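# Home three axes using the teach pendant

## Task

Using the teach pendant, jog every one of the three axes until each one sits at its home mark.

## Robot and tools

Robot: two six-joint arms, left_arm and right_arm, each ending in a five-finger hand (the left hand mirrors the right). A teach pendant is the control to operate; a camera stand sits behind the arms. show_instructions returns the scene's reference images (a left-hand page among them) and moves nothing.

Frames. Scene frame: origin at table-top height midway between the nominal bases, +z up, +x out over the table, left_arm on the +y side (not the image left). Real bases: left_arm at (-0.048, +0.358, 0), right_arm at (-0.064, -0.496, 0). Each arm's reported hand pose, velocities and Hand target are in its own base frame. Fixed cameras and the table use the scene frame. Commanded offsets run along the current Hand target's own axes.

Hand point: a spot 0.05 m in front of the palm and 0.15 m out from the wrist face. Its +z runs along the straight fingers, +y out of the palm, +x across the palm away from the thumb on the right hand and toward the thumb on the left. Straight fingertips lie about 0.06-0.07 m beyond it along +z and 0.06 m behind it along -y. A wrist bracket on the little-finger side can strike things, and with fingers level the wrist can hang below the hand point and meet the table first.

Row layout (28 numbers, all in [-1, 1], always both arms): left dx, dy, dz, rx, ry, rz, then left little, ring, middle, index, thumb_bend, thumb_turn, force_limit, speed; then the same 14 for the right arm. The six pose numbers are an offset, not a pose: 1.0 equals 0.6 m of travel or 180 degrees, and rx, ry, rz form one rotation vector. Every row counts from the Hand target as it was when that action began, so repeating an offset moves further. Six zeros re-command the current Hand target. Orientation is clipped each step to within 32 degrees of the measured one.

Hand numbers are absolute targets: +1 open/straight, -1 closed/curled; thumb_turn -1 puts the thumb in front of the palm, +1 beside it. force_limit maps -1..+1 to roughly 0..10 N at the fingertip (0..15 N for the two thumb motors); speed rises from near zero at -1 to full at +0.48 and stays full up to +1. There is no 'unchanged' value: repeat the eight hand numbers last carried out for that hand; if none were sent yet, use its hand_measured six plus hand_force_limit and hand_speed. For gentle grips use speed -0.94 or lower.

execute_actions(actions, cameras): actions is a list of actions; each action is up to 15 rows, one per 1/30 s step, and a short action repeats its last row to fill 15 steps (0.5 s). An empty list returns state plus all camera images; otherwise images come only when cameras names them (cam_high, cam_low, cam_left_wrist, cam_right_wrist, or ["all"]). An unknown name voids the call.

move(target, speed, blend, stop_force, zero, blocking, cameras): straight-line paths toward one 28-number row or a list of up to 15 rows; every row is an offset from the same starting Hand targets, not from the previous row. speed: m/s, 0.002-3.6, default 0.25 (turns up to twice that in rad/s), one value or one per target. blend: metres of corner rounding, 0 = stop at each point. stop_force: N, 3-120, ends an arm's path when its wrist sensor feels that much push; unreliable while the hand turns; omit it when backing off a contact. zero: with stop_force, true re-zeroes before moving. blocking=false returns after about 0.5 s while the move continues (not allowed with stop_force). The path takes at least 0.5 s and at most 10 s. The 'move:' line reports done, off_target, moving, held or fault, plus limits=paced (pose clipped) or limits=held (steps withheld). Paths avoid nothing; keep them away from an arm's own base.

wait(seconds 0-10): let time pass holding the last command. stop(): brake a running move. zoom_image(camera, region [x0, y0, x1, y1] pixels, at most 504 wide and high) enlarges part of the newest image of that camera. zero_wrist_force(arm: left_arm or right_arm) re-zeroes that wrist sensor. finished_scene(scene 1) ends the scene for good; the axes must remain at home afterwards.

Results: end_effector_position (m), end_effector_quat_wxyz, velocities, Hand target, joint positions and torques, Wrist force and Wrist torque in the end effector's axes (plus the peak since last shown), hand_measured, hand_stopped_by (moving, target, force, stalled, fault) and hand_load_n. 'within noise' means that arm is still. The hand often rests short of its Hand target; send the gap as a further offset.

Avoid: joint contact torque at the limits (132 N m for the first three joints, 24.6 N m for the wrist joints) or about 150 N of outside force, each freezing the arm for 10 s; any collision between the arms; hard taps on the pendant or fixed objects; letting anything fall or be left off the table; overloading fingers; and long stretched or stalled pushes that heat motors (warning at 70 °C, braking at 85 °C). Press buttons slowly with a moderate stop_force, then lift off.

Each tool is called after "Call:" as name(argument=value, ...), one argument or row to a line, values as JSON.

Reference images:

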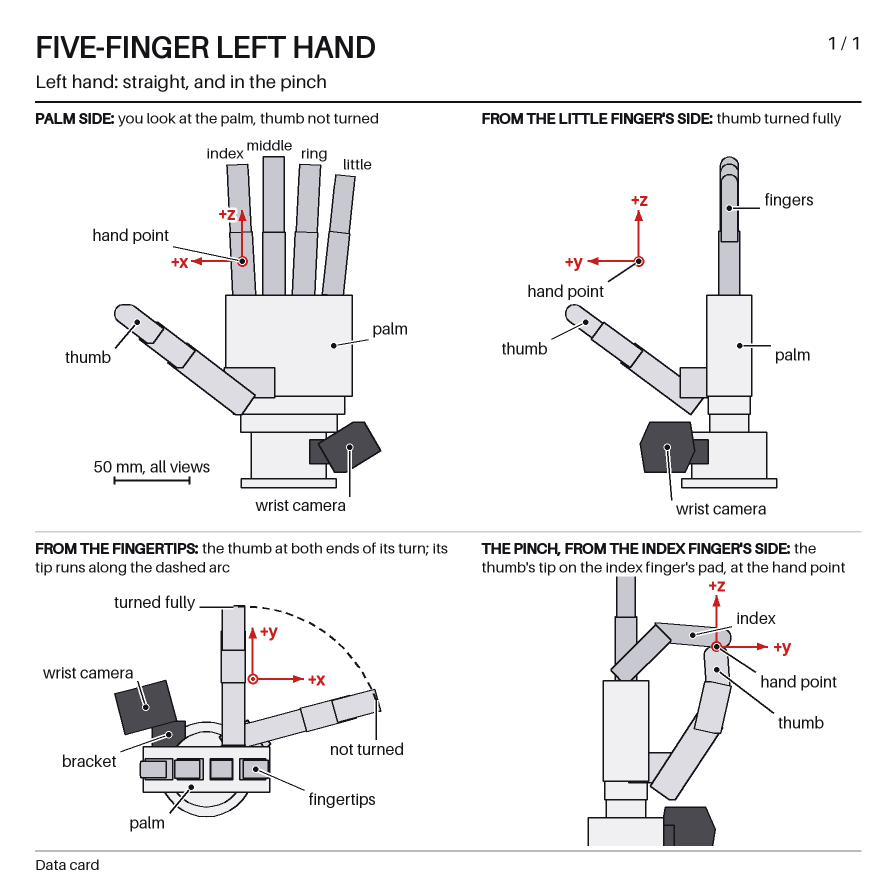

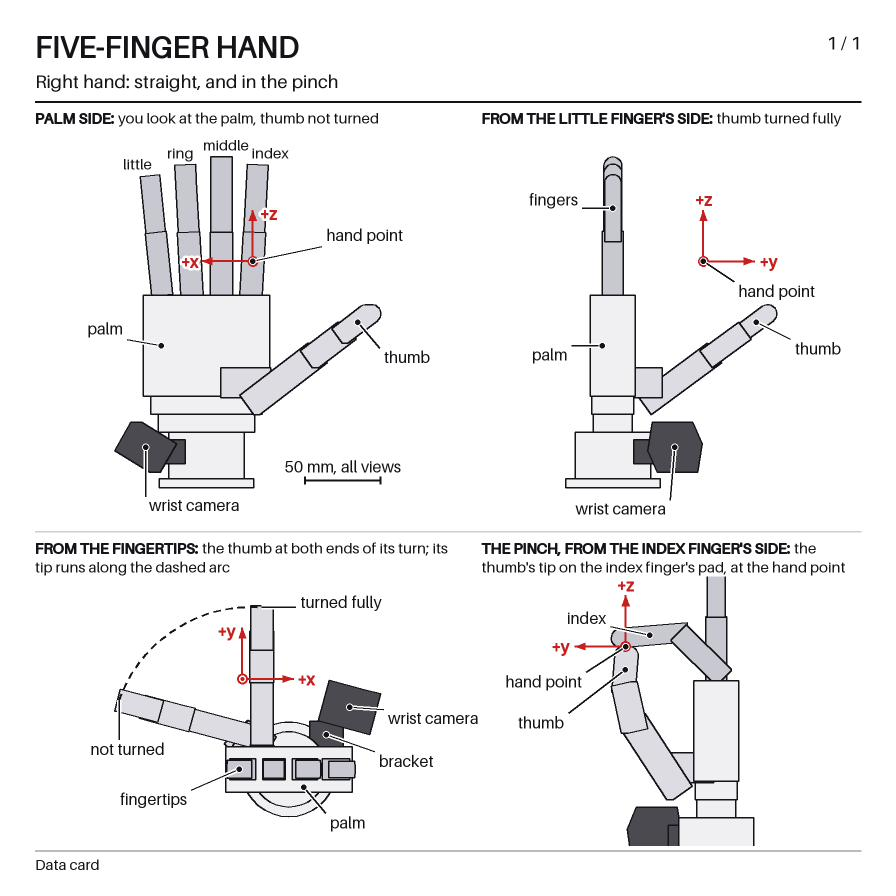

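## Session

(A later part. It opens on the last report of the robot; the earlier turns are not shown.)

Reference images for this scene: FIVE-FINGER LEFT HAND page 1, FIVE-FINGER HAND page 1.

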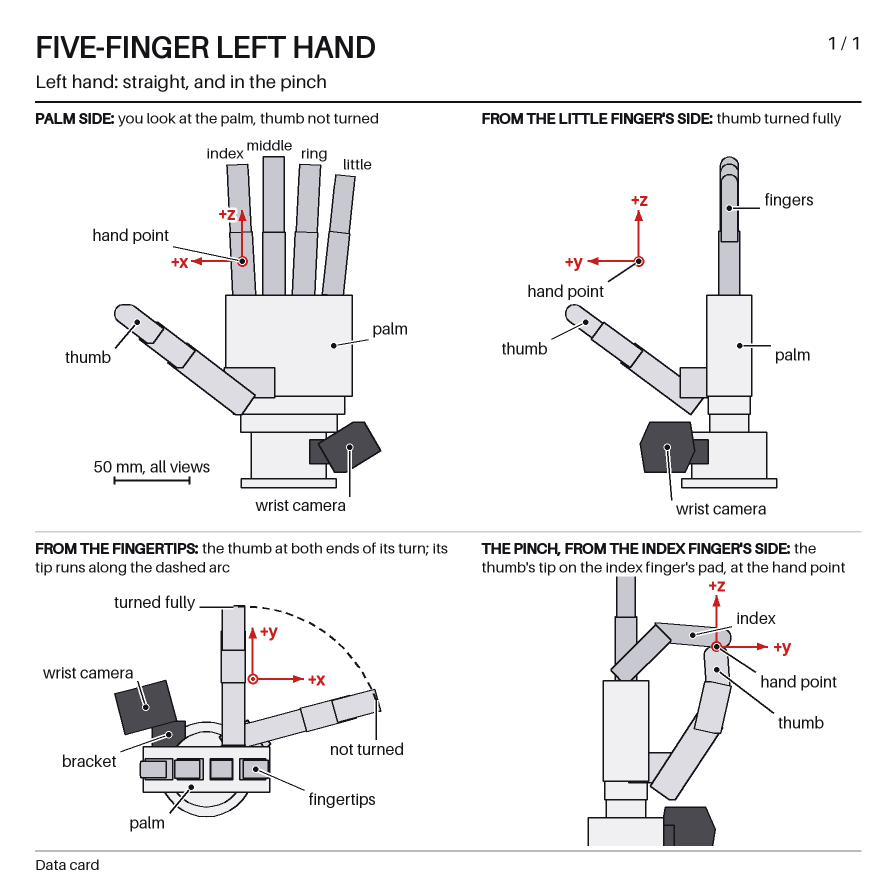

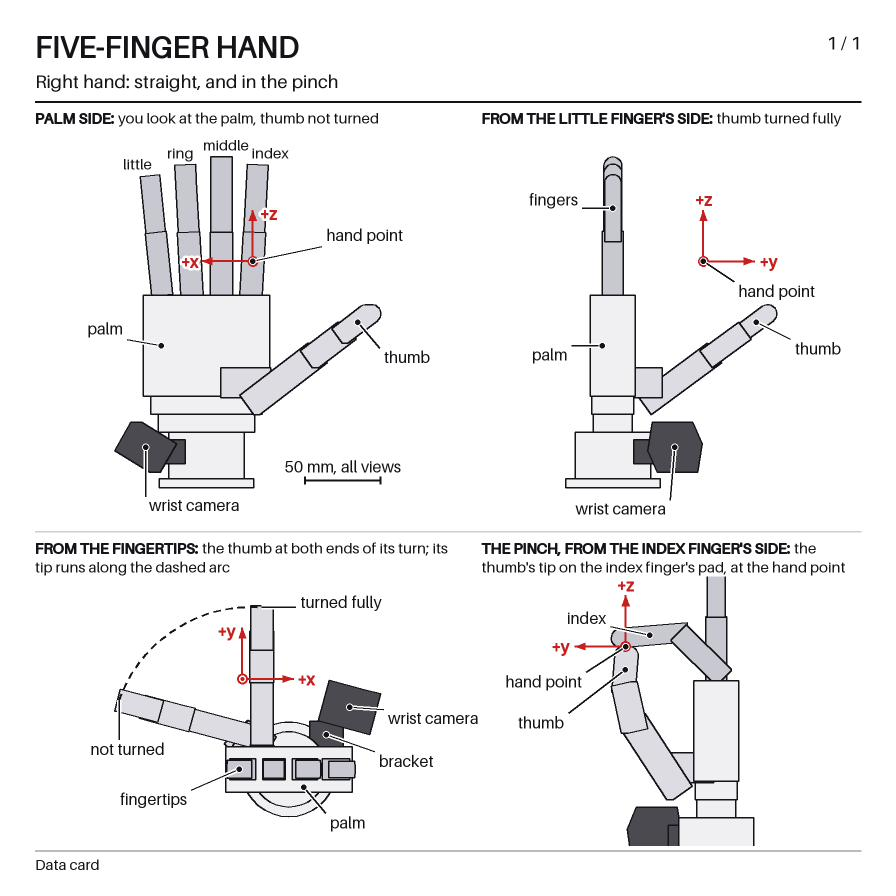

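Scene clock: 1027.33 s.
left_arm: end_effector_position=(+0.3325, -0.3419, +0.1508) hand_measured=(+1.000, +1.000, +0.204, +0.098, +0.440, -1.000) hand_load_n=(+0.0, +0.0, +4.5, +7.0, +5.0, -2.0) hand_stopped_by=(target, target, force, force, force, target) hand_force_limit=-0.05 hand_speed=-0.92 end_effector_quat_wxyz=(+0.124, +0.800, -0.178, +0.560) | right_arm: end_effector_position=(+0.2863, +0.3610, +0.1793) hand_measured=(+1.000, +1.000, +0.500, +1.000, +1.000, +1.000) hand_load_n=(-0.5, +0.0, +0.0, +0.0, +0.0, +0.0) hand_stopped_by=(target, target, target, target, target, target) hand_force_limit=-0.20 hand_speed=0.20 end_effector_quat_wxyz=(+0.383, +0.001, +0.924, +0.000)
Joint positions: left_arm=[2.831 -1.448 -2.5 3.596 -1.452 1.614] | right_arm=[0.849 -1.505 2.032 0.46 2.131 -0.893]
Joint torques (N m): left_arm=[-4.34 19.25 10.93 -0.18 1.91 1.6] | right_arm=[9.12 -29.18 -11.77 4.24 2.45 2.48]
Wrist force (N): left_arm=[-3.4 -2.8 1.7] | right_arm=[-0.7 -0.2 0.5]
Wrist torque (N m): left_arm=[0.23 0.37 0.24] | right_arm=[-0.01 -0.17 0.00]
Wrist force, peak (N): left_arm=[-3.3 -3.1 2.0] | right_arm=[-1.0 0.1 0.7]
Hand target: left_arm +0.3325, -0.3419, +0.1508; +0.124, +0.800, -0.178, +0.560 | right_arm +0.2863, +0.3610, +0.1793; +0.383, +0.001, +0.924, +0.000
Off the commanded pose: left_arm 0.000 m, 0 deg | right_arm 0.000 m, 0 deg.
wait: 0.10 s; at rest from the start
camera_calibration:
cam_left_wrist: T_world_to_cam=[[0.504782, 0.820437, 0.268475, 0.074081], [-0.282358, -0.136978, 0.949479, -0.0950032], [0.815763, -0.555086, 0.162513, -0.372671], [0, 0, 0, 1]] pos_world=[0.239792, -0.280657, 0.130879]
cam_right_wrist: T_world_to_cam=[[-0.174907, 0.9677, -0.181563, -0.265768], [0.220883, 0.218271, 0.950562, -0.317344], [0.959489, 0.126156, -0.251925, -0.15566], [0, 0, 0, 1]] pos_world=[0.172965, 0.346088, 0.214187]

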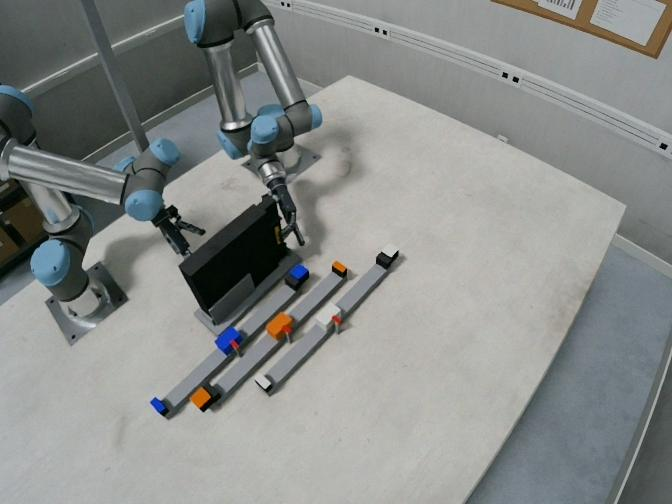

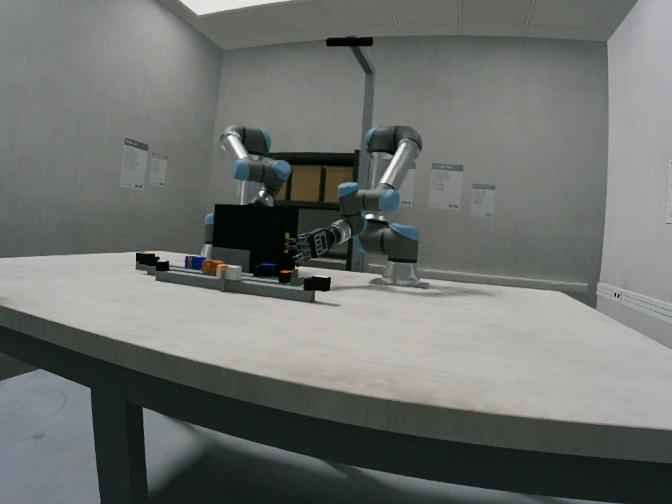

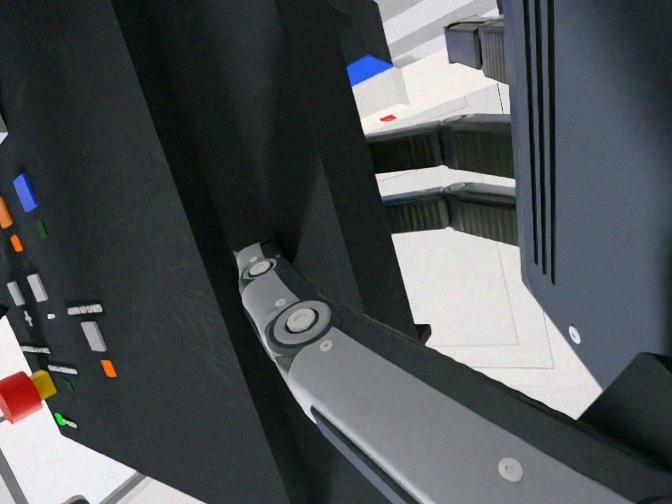

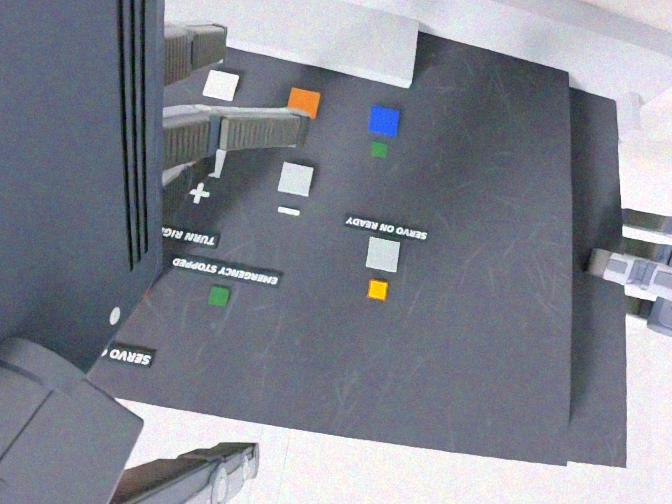

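Call:
move(
  target=[
    [0,0,0,0,0,0,1,1,-0.05,-0.18,0.0,-1,-0.05,-0.92,0.0589,0,-0.0589,0,0,0,1,1,0.5,1,1,1,-0.2,0.2],
    [0,0,0,0,0,0,1,1,-0.05,-0.18,0.0,-1,-0.05,-0.92,0.0236,-0.133,-0.2121,0,0,0,1,1,0.5,1,1,1,-0.2,0.2],
  ],
  blend=[0.02,0],
  speed=0.12,
  cameras=["all"],
)

Scene clock: 1049.83 s.
left_arm: end_effector_position=(+0.3325, -0.3419, +0.1508) hand_measured=(+1.000, +1.000, +0.204, +0.098, +0.440, -1.000) hand_load_n=(+0.0, +0.0, +4.5, +7.0, +5.0, -2.0) hand_stopped_by=(target, target, force, force, force, target) hand_force_limit=-0.05 hand_speed=-0.92 end_effector_quat_wxyz=(+0.124, +0.800, -0.178, +0.560) | right_arm: end_effector_position=(+0.1863, +0.2814, +0.2591) hand_measured=(+1.000, +1.000, +0.500, +1.000, +1.000, +1.000) hand_load_n=(+0.0, +0.0, +0.0, +0.0, +0.0, +0.0) hand_stopped_by=(target, target, target, target, target, target) hand_force_limit=-0.20 hand_speed=0.20 end_effector_quat_wxyz=(+0.383, +0.001, +0.924, +0.000)
Joint positions: left_arm=[2.831 -1.448 -2.5 3.596 -1.452 1.614] | right_arm=[0.983 -1.838 2.122 0.78 2.201 -0.755]
Joint torques (N m): left_arm=[-4.89 18.76 10.64 -0.16 1.87 1.53] | right_arm=[-11.49 -17.85 -15.31 4.29 -0.41 -2.35]
Wrist force (N): left_arm=[-3.2 -3.1 1.7] | right_arm=[-0.6 0.0 0.3]
Wrist torque (N m): left_arm=[0.19 0.33 0.27] | right_arm=[0.03 -0.18 0.12]
Wrist force, peak (N): left_arm=[-3.4 -3.2 1.9] | right_arm=[-1.2 -0.2 1.0]
Hand target: left_arm +0.3325, -0.3419, +0.1508; +0.124, +0.800, -0.178, +0.560 | right_arm +0.1862, +0.2813, +0.2593; +0.383, +0.001, +0.924, +0.000
Off the commanded pose: left_arm 0.000 m, 0 deg | right_arm 0.000 m, 0 deg.
move: done
camera_calibration:
cam_left_wrist: T_world_to_cam=[[0.504782, 0.820437, 0.268475, 0.074081], [-0.282358, -0.136978, 0.949479, -0.0950032], [0.815763, -0.555086, 0.162513, -0.372671], [0, 0, 0, 1]] pos_world=[0.239792, -0.280657, 0.130879]
cam_right_wrist: T_world_to_cam=[[-0.174928, 0.967678, -0.181655, -0.191707], [0.220866, 0.218365, 0.950545, -0.353755], [0.959489, 0.126156, -0.251925, -0.0295655], [0, 0, 0, 1]] pos_world=[0.072965, 0.266488, 0.293987]

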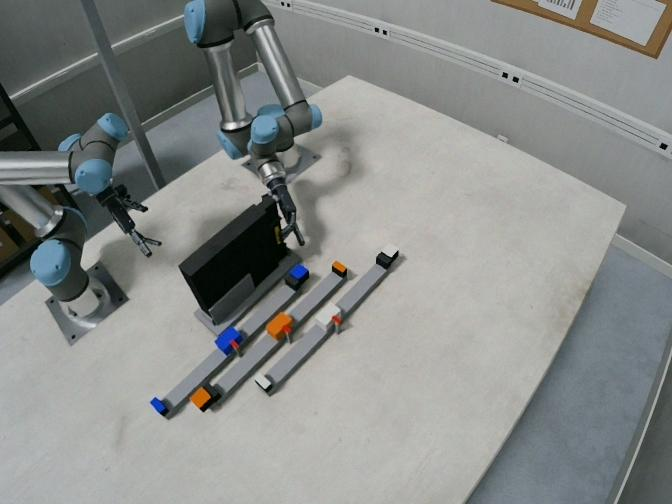

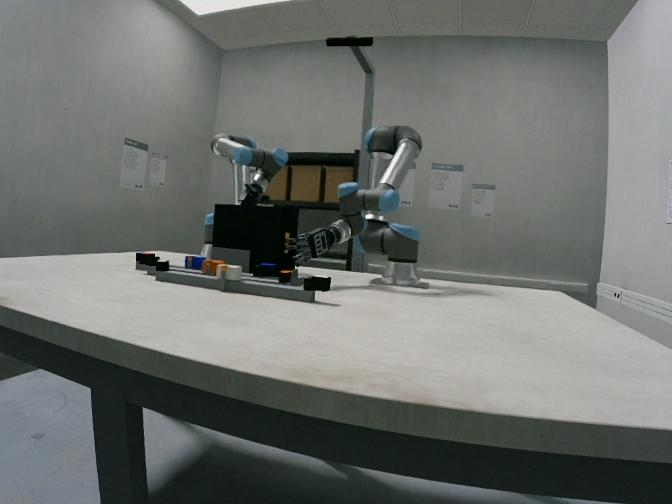

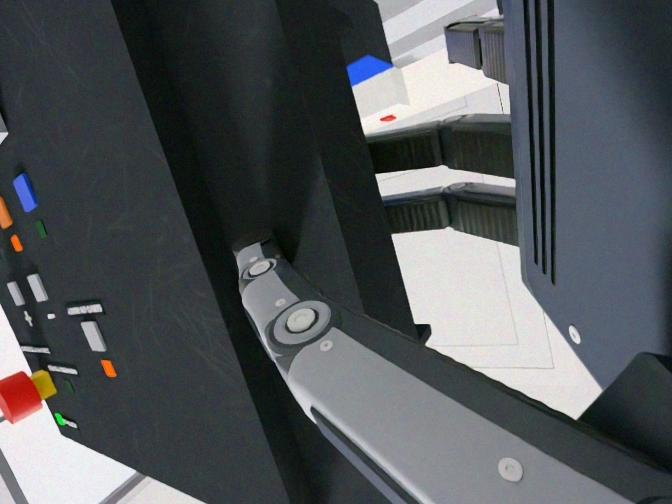

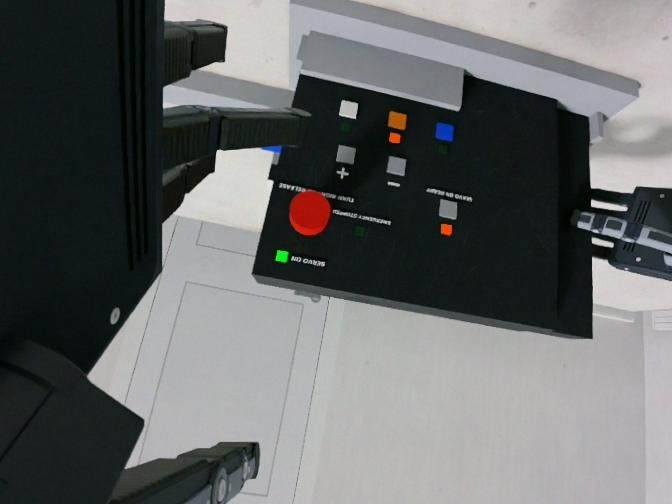

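Call:
move(
  target=[
    [0,0,0,0,0,0,1,1,-0.05,-0.18,0.0,-1,-0.05,-0.92,-0.2593,0,-0.2593,0,0.08,0,1,1,0.5,1,1,1,-0.2,0.2],
    [0,0,0,0,0,0,1,1,-0.05,-0.18,0.0,-1,-0.05,-0.92,-0.594,-0.018,0.0754,0,0.278,0,1,1,0.5,1,1,1,-0.2,0.2],
    [0,0,0,0,0,0,1,1,-0.05,-0.18,0.0,-1,-0.05,-0.92,-0.4525,-0.018,0.2169,0,0.278,0,1,1,0.5,1,1,1,-0.2,0.2],
  ],
  blend=[0.04,0.03,0],
  speed=0.25,
  cameras=["all"],
)

Scene clock: 1066.73 s.
left_arm: end_effector_position=(+0.3325, -0.3419, +0.1508) hand_measured=(+1.000, +1.000, +0.204, +0.098, +0.440, -1.000) hand_load_n=(+0.0, +0.0, +4.5, +7.0, +4.5, -2.0) hand_stopped_by=(target, target, force, force, force, target) hand_force_limit=-0.05 hand_speed=-0.92 end_effector_quat_wxyz=(+0.124, +0.800, -0.178, +0.560) | right_arm: end_effector_position=(+0.4702, +0.2702, +0.3594) hand_measured=(+1.000, +1.000, +0.500, +1.000, +1.000, +1.000) hand_load_n=(+0.0, +0.0, +0.0, +0.0, +0.0, +0.0) hand_stopped_by=(target, target, target, target, target, target) hand_force_limit=-0.20 hand_speed=0.20 end_effector_quat_wxyz=(-0.044, +0.001, +0.999, +0.000) end_effector_velocity=(+0.000, +0.000, -0.001) end_effector_angular_velocity=(+0.001, -0.001, -0.001)
Joint positions: left_arm=[2.831 -1.448 -2.5 3.596 -1.452 1.614] | right_arm=[0.161 -1.076 0.907 1.827 1.557 -1.409]
Joint velocities: left_arm=[within noise] | right_arm=[0 -0.001 0.004 -0.005 0 0.001]
Joint torques (N m): left_arm=[-4.24 18.52 10.41 -0.33 1.97 1.51] | right_arm=[-10.72 -46.87 -11.3 -0.31 -1.22 -2.2]
Wrist force (N): left_arm=[-3.1 -3.0 1.6] | right_arm=[0.3 -0.2 0.0]
Wrist torque (N m): left_arm=[0.21 0.33 0.26] | right_arm=[-0.08 -0.07 0.05]
Wrist force, peak (N): left_arm=[-3.5 -3.1 1.8] | right_arm=[0.3 0.2 1.4]
Hand target: left_arm +0.3325, -0.3419, +0.1508; +0.124, +0.800, -0.178, +0.560 | right_arm +0.4702, +0.2702, +0.3593; -0.044, +0.001, +0.999, +0.000
Off the commanded pose: left_arm 0.000 m, 0 deg | right_arm 0.000 m, 0 deg.
move: done
camera_calibration:
cam_left_wrist: T_world_to_cam=[[0.504782, 0.820437, 0.268475, 0.074081], [-0.282358, -0.136978, 0.949479, -0.0950032], [0.815763, -0.555086, 0.162513, -0.372671], [0, 0, 0, 1]] pos_world=[0.239792, -0.280657, 0.130879]
cam_right_wrist: T_world_to_cam=[[-0.251317, 0.967733, 0.018218, -0.14892], [0.87054, 0.217769, 0.441289, -0.631542], [0.423083, 0.126763, -0.89718, 0.208728], [0, 0, 0, 1]] pos_world=[0.424047, 0.255186, 0.468673]

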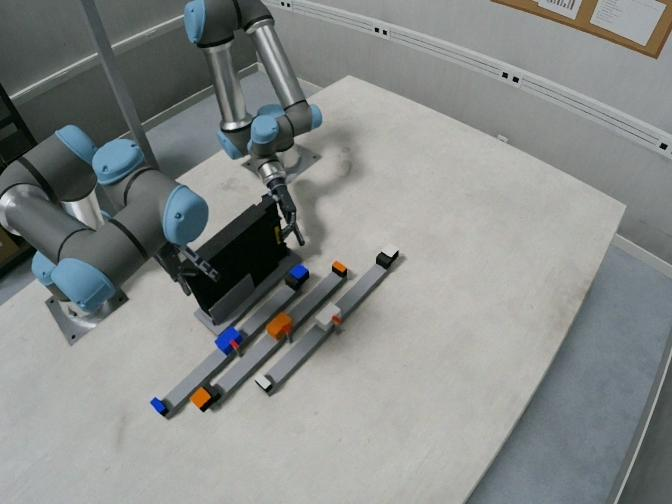

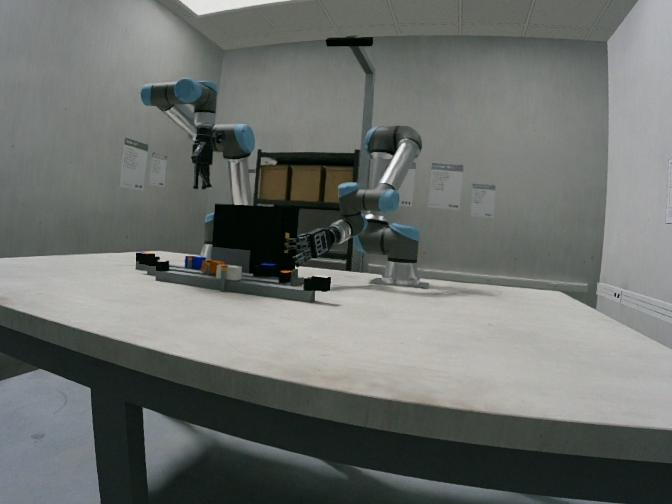

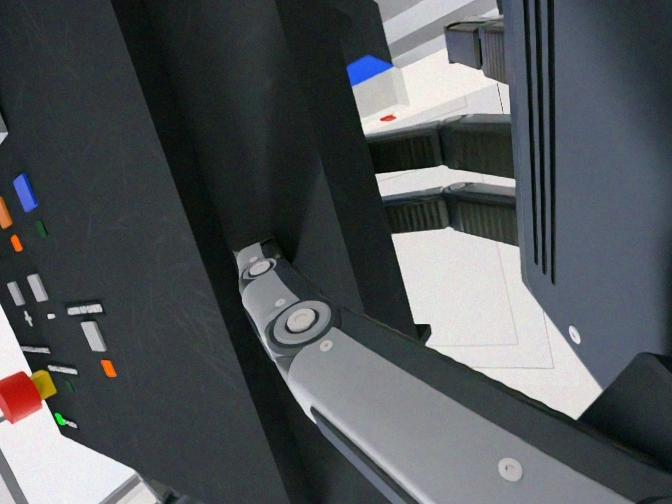

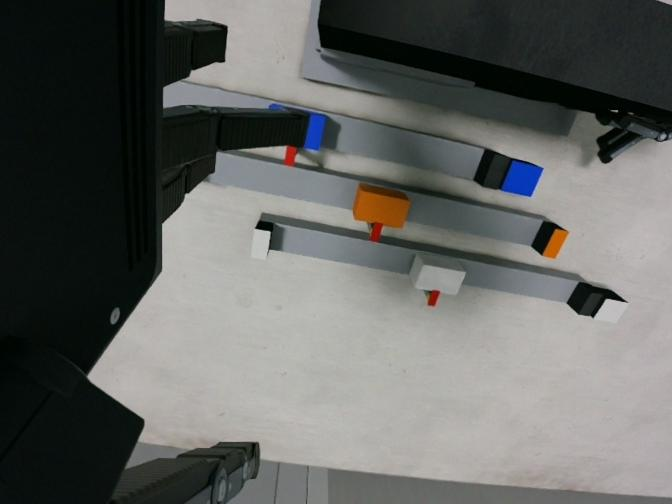

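Call:
zoom_image(
  camera="cam_right_wrist",
  region=[345, 175, 415, 255],
)

Call:
zoom_image(
  camera="cam_right_wrist",
  region=[400, 240, 470, 320],
)

Call:
zoom_image(
  camera="cam_right_wrist",
  region=[260, 90, 330, 170],
)

Scaled by 6.300.

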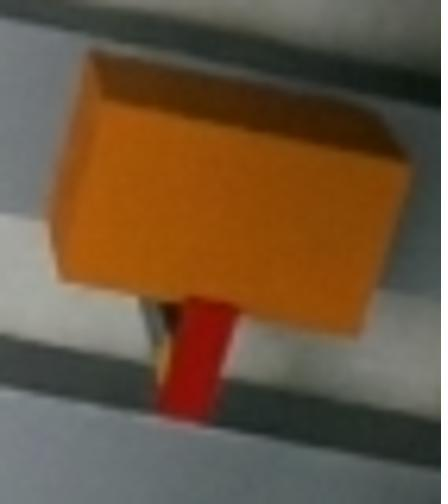

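Scaled by 6.300.

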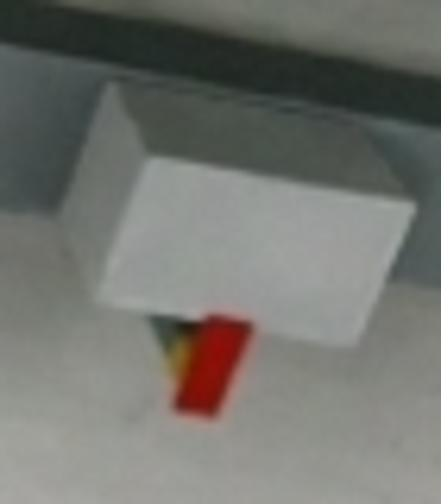

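Scaled by 6.300.

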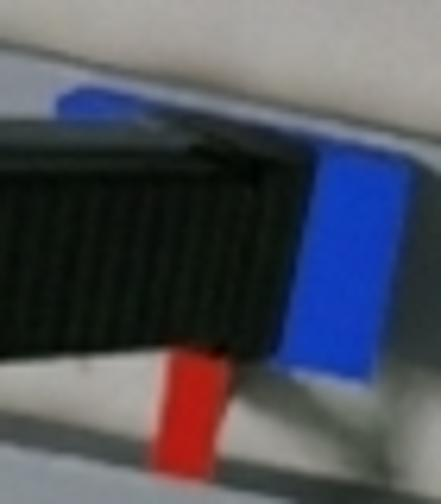

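Call:
zoom_image(
  camera="cam_right_wrist",
  region=[364, 218, 388, 246],
)

Call:
zoom_image(
  camera="cam_right_wrist",
  region=[421, 284, 445, 312],
)

Call:
zoom_image(
  camera="cam_right_wrist",
  region=[278, 140, 302, 168],
)

Scaled by 18.000.

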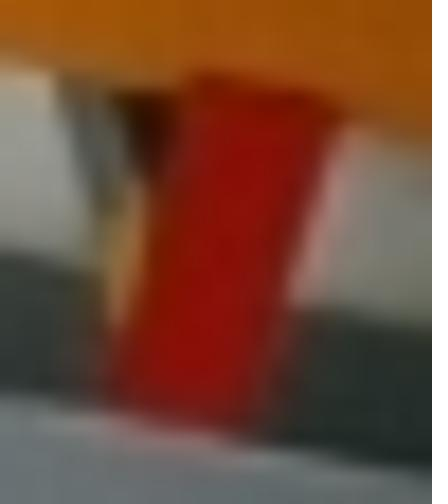

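Scaled by 18.000.

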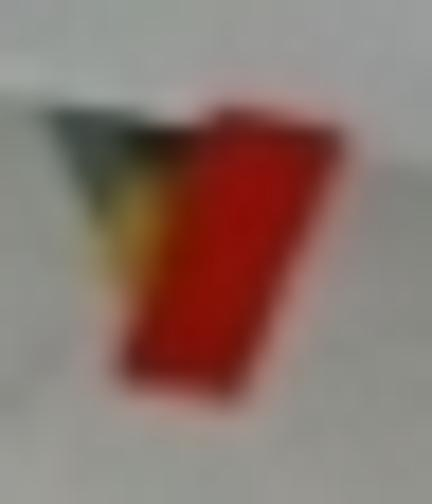

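Scaled by 18.000.

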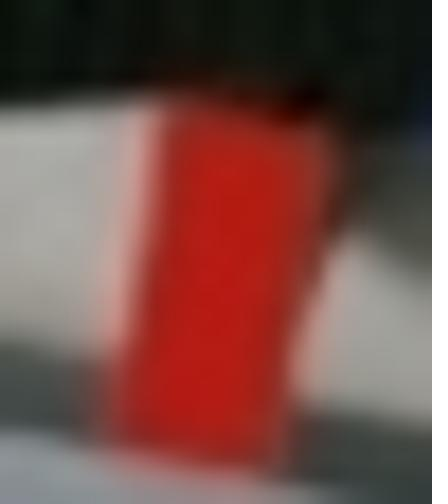

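Call:
move(
  target=[0,0,0,0,0,0,1,1,-0.05,-0.18,0.0,-1,-0.05,-0.92,0,0.3233,0,0,0,0,1,1,0.5,1,1,1,-0.2,0.2],
  speed=0.15,
  cameras=["cam_right_wrist","cam_high"],
)

Call:
zoom_image(
  camera="cam_right_wrist",
  region=[180, 120, 350, 250],
)

Scene clock: 1112.67 s.
left_arm: end_effector_position=(+0.3325, -0.3419, +0.1508) hand_measured=(+1.000, +1.000, +0.204, +0.098, +0.440, -1.000) hand_load_n=(+0.0, +0.0, +4.5, +7.5, +4.5, -2.0) hand_stopped_by=(target, target, force, force, force, target) hand_force_limit=-0.05 hand_speed=-0.92 end_effector_quat_wxyz=(+0.124, +0.800, -0.178, +0.560) | right_arm: end_effector_position=(+0.4694, +0.4633, +0.3585) hand_measured=(+1.000, +1.000, +0.500, +1.000, +1.000, +1.000) hand_load_n=(+0.0, +0.0, +0.0, +0.0, +0.0, +0.0) hand_stopped_by=(target, target, target, target, target, target) hand_force_limit=-0.20 hand_speed=0.20 end_effector_quat_wxyz=(-0.033, +0.003, +0.999, +0.014)
Joint positions: left_arm=[2.831 -1.448 -2.5 3.596 -1.452 1.614] | right_arm=[0.494 -0.588 0.035 2.167 1.514 -1.073]
Joint torques (N m): left_arm=[-4.79 19.2 10.77 -0.24 2.09 1.34] | right_arm=[9.57 -39.11 -22.41 5.62 -1.37 2.35]
Wrist force (N): left_arm=[-3.0 -3.0 1.3] | right_arm=[0.2 -0.1 0.1]
Wrist torque (N m): left_arm=[0.23 0.31 0.27] | right_arm=[-0.04 -0.08 -0.05]
Wrist force, peak (N): left_arm=[-3.5 -3.3 1.5] | right_arm=[-0.1 -1.3 0.3]
Hand target: left_arm +0.3325, -0.3419, +0.1508; +0.124, +0.800, -0.178, +0.560 | right_arm +0.4704, +0.4642, +0.3593; -0.044, +0.001, +0.999, +0.000
Off the commanded pose: left_arm 0.000 m, 0 deg | right_arm 0.002 m, 2 deg.
elbow stopped short (right arm): the move would have taken joint 3 (elbow) straighter than the controller allows.
move: done
camera_calibration:
cam_right_wrist: T_world_to_cam=[[-0.246176, 0.968385, 0.0403416, -0.346556], [0.861587, 0.199584, 0.466727, -0.669039], [0.44392, 0.149655, -0.883481, 0.15845], [0, 0, 0, 1]] pos_world=[0.420782, 0.445416, 0.466226]
Images, in order (width x height): cam_high 672x504, cam_right_wrist 672x504.

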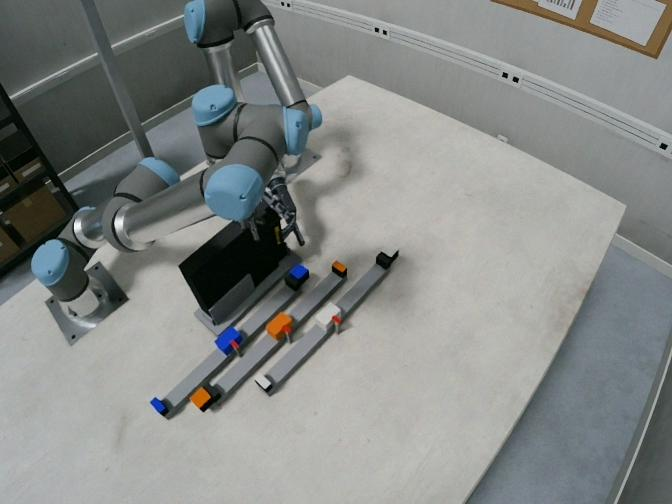

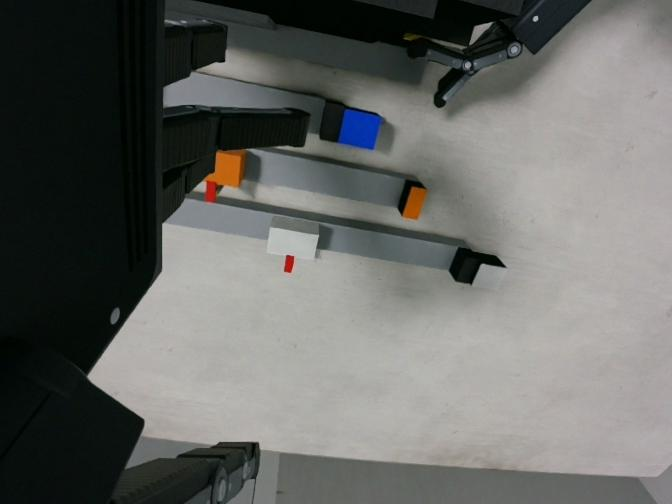

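Scaled by 2.965.

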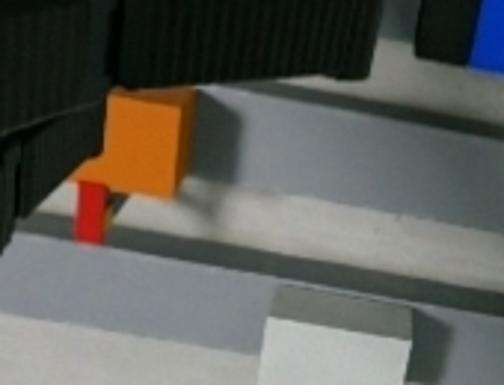

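Call:
zoom_image(
  camera="cam_right_wrist",
  region=[199, 176, 223, 204],
)

Call:
zoom_image(
  camera="cam_right_wrist",
  region=[277, 250, 301, 278],
)

Scaled by 18.000.

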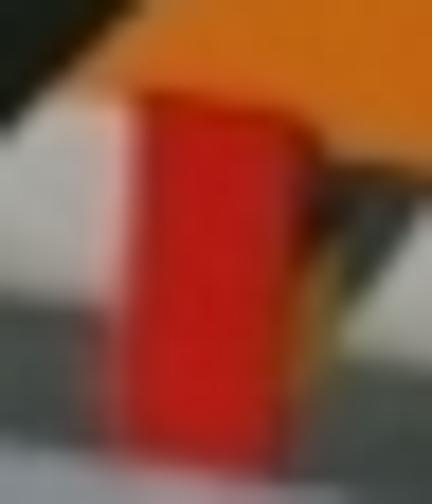

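Scaled by 18.000.

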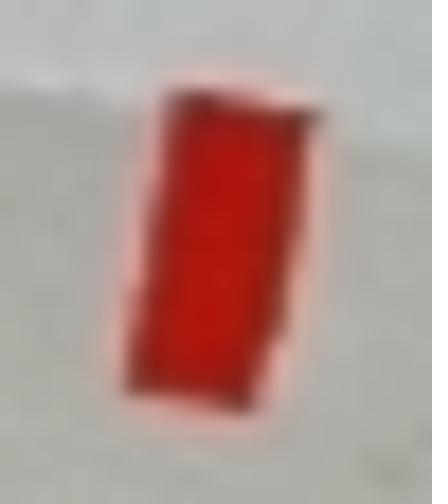

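Call:
move(
  target=[0,0,0,0,0,0,1,1,-0.05,-0.18,0.0,-1,-0.05,-0.92,0.089,-0.535,-0.0608,0,0,0,1,1,0.5,1,1,1,-0.2,0.2],
  speed=0.2,
  cameras=["cam_right_wrist"],
)

Call:
zoom_image(
  camera="cam_right_wrist",
  region=[330, 150, 430, 280],
)

Scene clock: 1142.30 s.
left_arm: end_effector_position=(+0.3325, -0.3419, +0.1508) hand_measured=(+1.000, +1.000, +0.204, +0.098, +0.440, -1.000) hand_load_n=(+0.0, +0.0, +4.5, +7.5, +5.0, -2.0) hand_stopped_by=(target, target, force, force, force, target) hand_force_limit=-0.05 hand_speed=-0.92 end_effector_quat_wxyz=(+0.124, +0.800, -0.178, +0.560) | right_arm: end_effector_position=(+0.4200, +0.1434, +0.4003) hand_measured=(+1.000, +1.000, +0.500, +1.000, +1.000, +1.000) hand_load_n=(+0.5, +0.0, +0.0, +0.0, +0.0, +0.0) hand_stopped_by=(target, target, target, target, target, target) hand_force_limit=-0.20 hand_speed=0.20 end_effector_quat_wxyz=(-0.044, +0.001, +0.999, +0.000)
Joint positions: left_arm=[2.831 -1.448 -2.5 3.596 -1.452 1.614] | right_arm=[-0.124 -1.306 1.124 1.84 1.581 -1.693]
Joint torques (N m): left_arm=[-4.47 17.63 10.96 -0.19 2.14 1.45] | right_arm=[-11.36 -40 -12.47 -0.22 -1.25 -2.17]
Wrist force (N): left_arm=[-3.1 -2.8 1.6] | right_arm=[-0.3 0.1 0.0]
Wrist torque (N m): left_arm=[0.23 0.34 0.26] | right_arm=[-0.05 0.01 0.00]
Wrist force, peak (N): left_arm=[-3.5 -3.1 2.0] | right_arm=[-0.4 -0.9 -0.1]
Hand target: left_arm +0.3325, -0.3419, +0.1508; +0.124, +0.800, -0.178, +0.560 | right_arm +0.4200, +0.1432, +0.4003; -0.044, +0.001, +0.999, +0.000
Off the commanded pose: left_arm 0.000 m, 0 deg | right_arm 0.000 m, 0 deg.
move: done
camera_calibration:
cam_right_wrist: T_world_to_cam=[[-0.251224, 0.967757, 0.0182376, -0.0395937], [0.870527, 0.217666, 0.441365, -0.57834], [0.423165, 0.126758, -0.897142, 0.282554], [0, 0, 0, 1]] pos_world=[0.373947, 0.128386, 0.509473]
Images, in order (width x height): cam_right_wrist 672x504.

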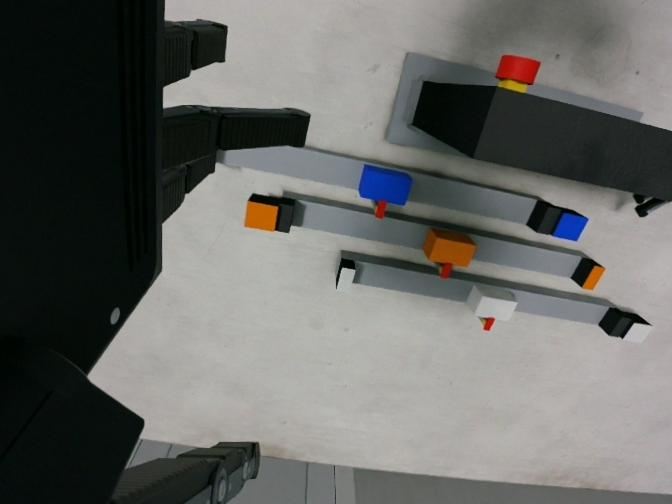

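Scaled by 3.877.

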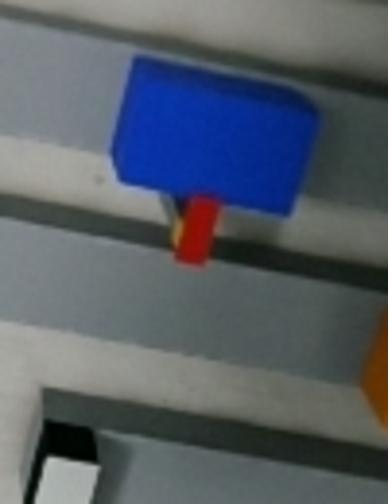

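Call:
zoom_image(
  camera="cam_right_wrist",
  region=[369, 194, 393, 222],
)

Call:
zoom_image(
  camera="cam_right_wrist",
  region=[434, 255, 458, 283],
)

Call:
zoom_image(
  camera="cam_right_wrist",
  region=[477, 308, 501, 336],
)

Scaled by 18.000.

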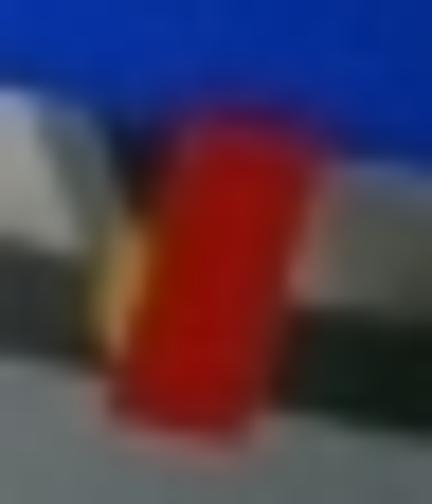

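Scaled by 18.000.

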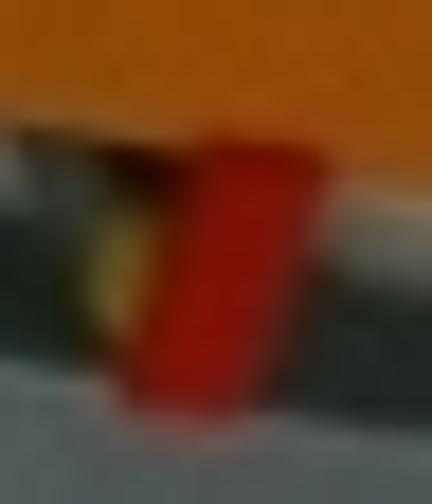

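Scaled by 18.000.

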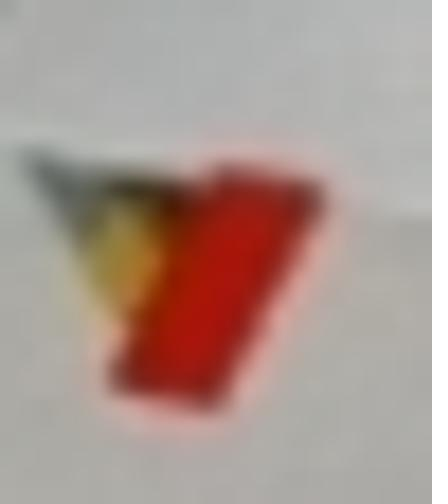

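Call:
move(
  target=[0,0,0,0,0,0,1,1,1,1,1,-1,-0.05,-0.8,0,0,0,0,0,0,1,1,0.5,1,1,1,-0.2,0.2],
  speed=0.05,
  cameras=["cam_left_wrist","cam_right_wrist","cam_high"],
)

Scene clock: 1169.83 s.
left_arm: end_effector_position=(+0.3325, -0.3419, +0.1508) hand_measured=(+1.000, +1.000, +1.000, +1.000, +1.000, -1.000) hand_load_n=(+0.0, +0.0, +0.0, +0.0, +0.0, -0.5) hand_stopped_by=(target, target, target, target, target, target) hand_force_limit=-0.05 hand_speed=-0.80 end_effector_quat_wxyz=(+0.124, +0.800, -0.178, +0.560) | right_arm: end_effector_position=(+0.4200, +0.1432, +0.4003) hand_measured=(+1.000, +1.000, +0.500, +1.000, +1.000, +1.000) hand_load_n=(+0.0, +0.0, +0.0, +0.0, +0.0, +0.0) hand_stopped_by=(target, target, target, target, target, target) hand_force_limit=-0.20 hand_speed=0.20 end_effector_quat_wxyz=(-0.044, +0.001, +0.999, +0.000)
Joint positions: left_arm=[2.831 -1.448 -2.5 3.596 -1.452 1.614] | right_arm=[-0.124 -1.306 1.124 1.84 1.581 -1.693]
Joint torques (N m): left_arm=[-5.68 17.54 12.2 -0.5 -0.92 1.34] | right_arm=[-11.27 -38.4 -12.56 -0.27 -1.25 -2.24]
Wrist force (N): left_arm=[-2.5 1.0 0.9] | right_arm=[0.1 0.0 -0.1]
Wrist torque (N m): left_arm=[0.17 0.32 0.16] | right_arm=[-0.05 -0.05 0.02]
Wrist force, peak (N): left_arm=[-3.5 -3.1 1.9] | right_arm=[0.1 0.5 0.3]
Hand target: left_arm +0.3325, -0.3419, +0.1508; +0.124, +0.800, -0.178, +0.560 | right_arm +0.4200, +0.1432, +0.4003; -0.044, +0.001, +0.999, +0.000
Off the commanded pose: left_arm 0.000 m, 0 deg | right_arm 0.000 m, 0 deg.
move: done
camera_calibration:
cam_left_wrist: T_world_to_cam=[[0.504782, 0.820437, 0.268475, 0.074081], [-0.282358, -0.136978, 0.949479, -0.0950032], [0.815763, -0.555086, 0.162513, -0.372671], [0, 0, 0, 1]] pos_world=[0.239792, -0.280657, 0.130879]
cam_right_wrist: T_world_to_cam=[[-0.251266, 0.967745, 0.0183242, -0.0394289], [0.870518, 0.217664, 0.441385, -0.578346], [0.423159, 0.126856, -0.897131, 0.282653], [0, 0, 0, 1]] pos_world=[0.373947, 0.128186, 0.509572]
Images, in order (width x height): cam_high 672x504, cam_left_wrist 672x504, cam_right_wrist 672x504.

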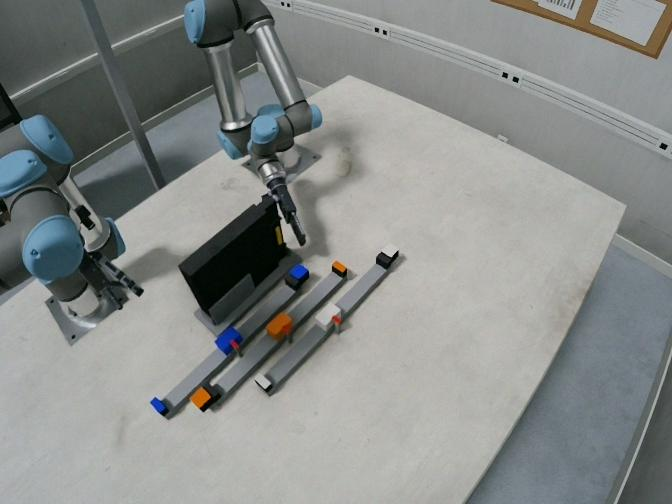

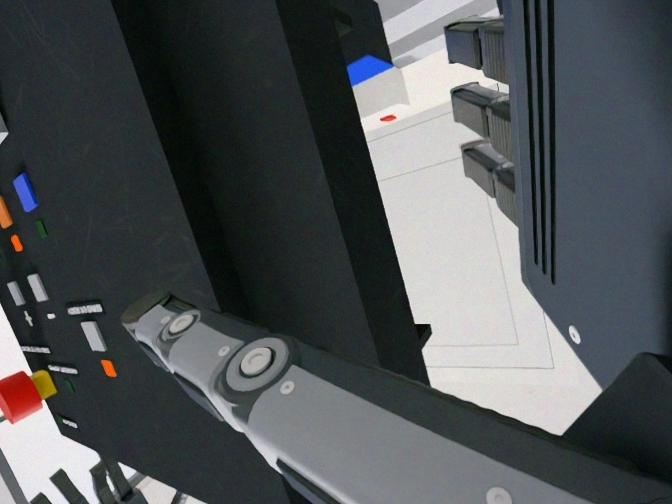

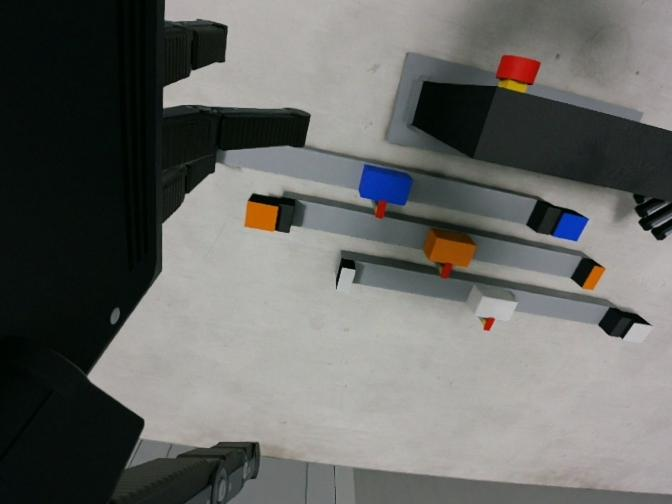

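Call:
move(
  target=[
    [-0.0146,-0.0907,-0.0398,0,0,0,1,1,1,1,1,-1,-0.05,-0.8,0,0,0,0,0,0,1,1,0.5,1,1,1,-0.2,0.2],
  ],
  speed=0.06,
  cameras=["cam_left_wrist","cam_high","cam_low"],
)

Scene clock: 1176.73 s.
left_arm: end_effector_position=(+0.3325, -0.2819, +0.1508) hand_measured=(+1.000, +1.000, +1.000, +1.000, +1.000, -1.000) hand_load_n=(+0.0, +0.0, +0.0, +0.0, +0.0, -0.5) hand_stopped_by=(target, target, target, target, target, target) hand_force_limit=-0.05 hand_speed=-0.80 end_effector_quat_wxyz=(+0.124, +0.800, -0.177, +0.560) | right_arm: end_effector_position=(+0.4200, +0.1432, +0.4003) hand_measured=(+1.000, +1.000, +0.500, +1.000, +1.000, +1.000) hand_load_n=(+0.0, +0.0, +0.0, +0.0, +0.0, +0.0) hand_stopped_by=(target, target, target, target, target, target) hand_force_limit=-0.20 hand_speed=0.20 end_effector_quat_wxyz=(-0.044, +0.001, +0.999, +0.000)
Joint positions: left_arm=[3.217 -1.286 -2.618 3.508 -1.093 1.761] | right_arm=[-0.124 -1.306 1.124 1.84 1.581 -1.693]
Joint torques (N m): left_arm=[6.82 14.96 8.59 -2.1 1.37 2.14] | right_arm=[-11.5 -37.95 -12.33 -0.21 -1.04 -2.29]
Wrist force (N): left_arm=[-2.2 1.2 0.8] | right_arm=[0.0 -0.1 0.3]
Wrist torque (N m): left_arm=[0.22 0.28 -0.03] | right_arm=[-0.10 -0.04 0.01]
Wrist force, peak (N): left_arm=[-2.3 1.5 0.9] | right_arm=[0.3 0.5 -0.1]
Hand target: left_arm +0.3325, -0.2818, +0.1508; +0.124, +0.800, -0.178, +0.560 | right_arm +0.4200, +0.1432, +0.4003; -0.044, +0.001, +0.999, +0.000
Off the commanded pose: left_arm 0.000 m, 0 deg | right_arm 0.000 m, 0 deg.
move: done
camera_calibration:
cam_left_wrist: T_world_to_cam=[[0.504673, 0.820511, 0.268455, 0.0249771], [-0.282325, -0.137003, 0.949486, -0.086732], [0.815842, -0.554971, 0.162509, -0.339262], [0, 0, 0, 1]] pos_world=[0.239692, -0.220657, 0.130779]
Images, in order (width x height): cam_high 672x504, cam_low 672x504, cam_left_wrist 672x504.

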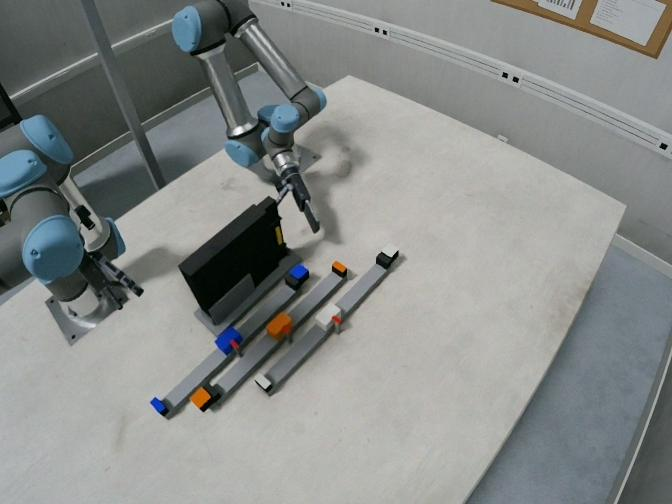

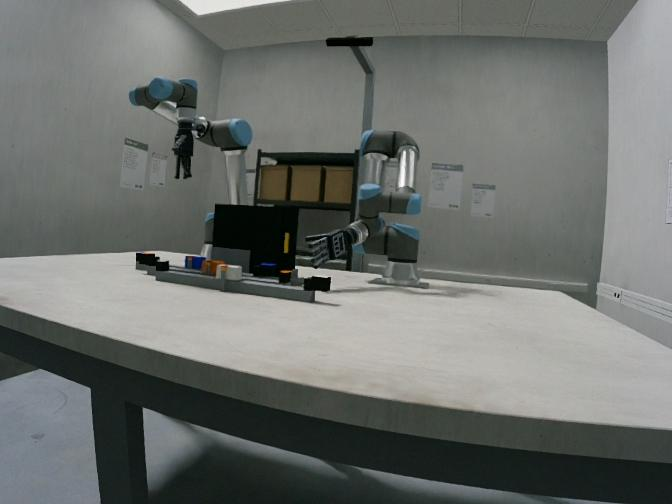

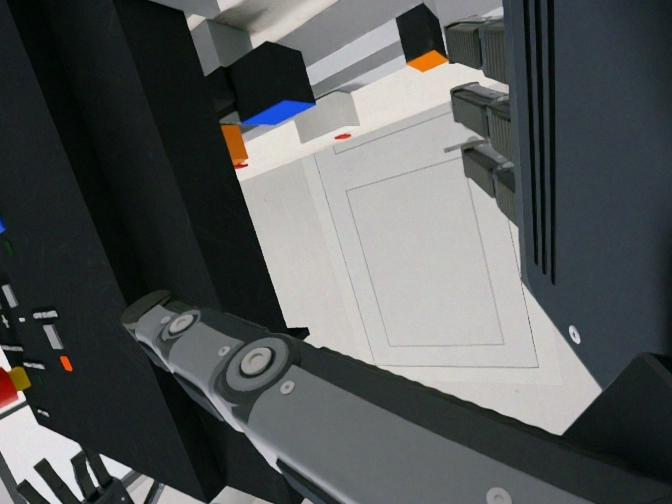

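Call:
finished_scene(
  scene=1,
)

The scene is finished: the task was done.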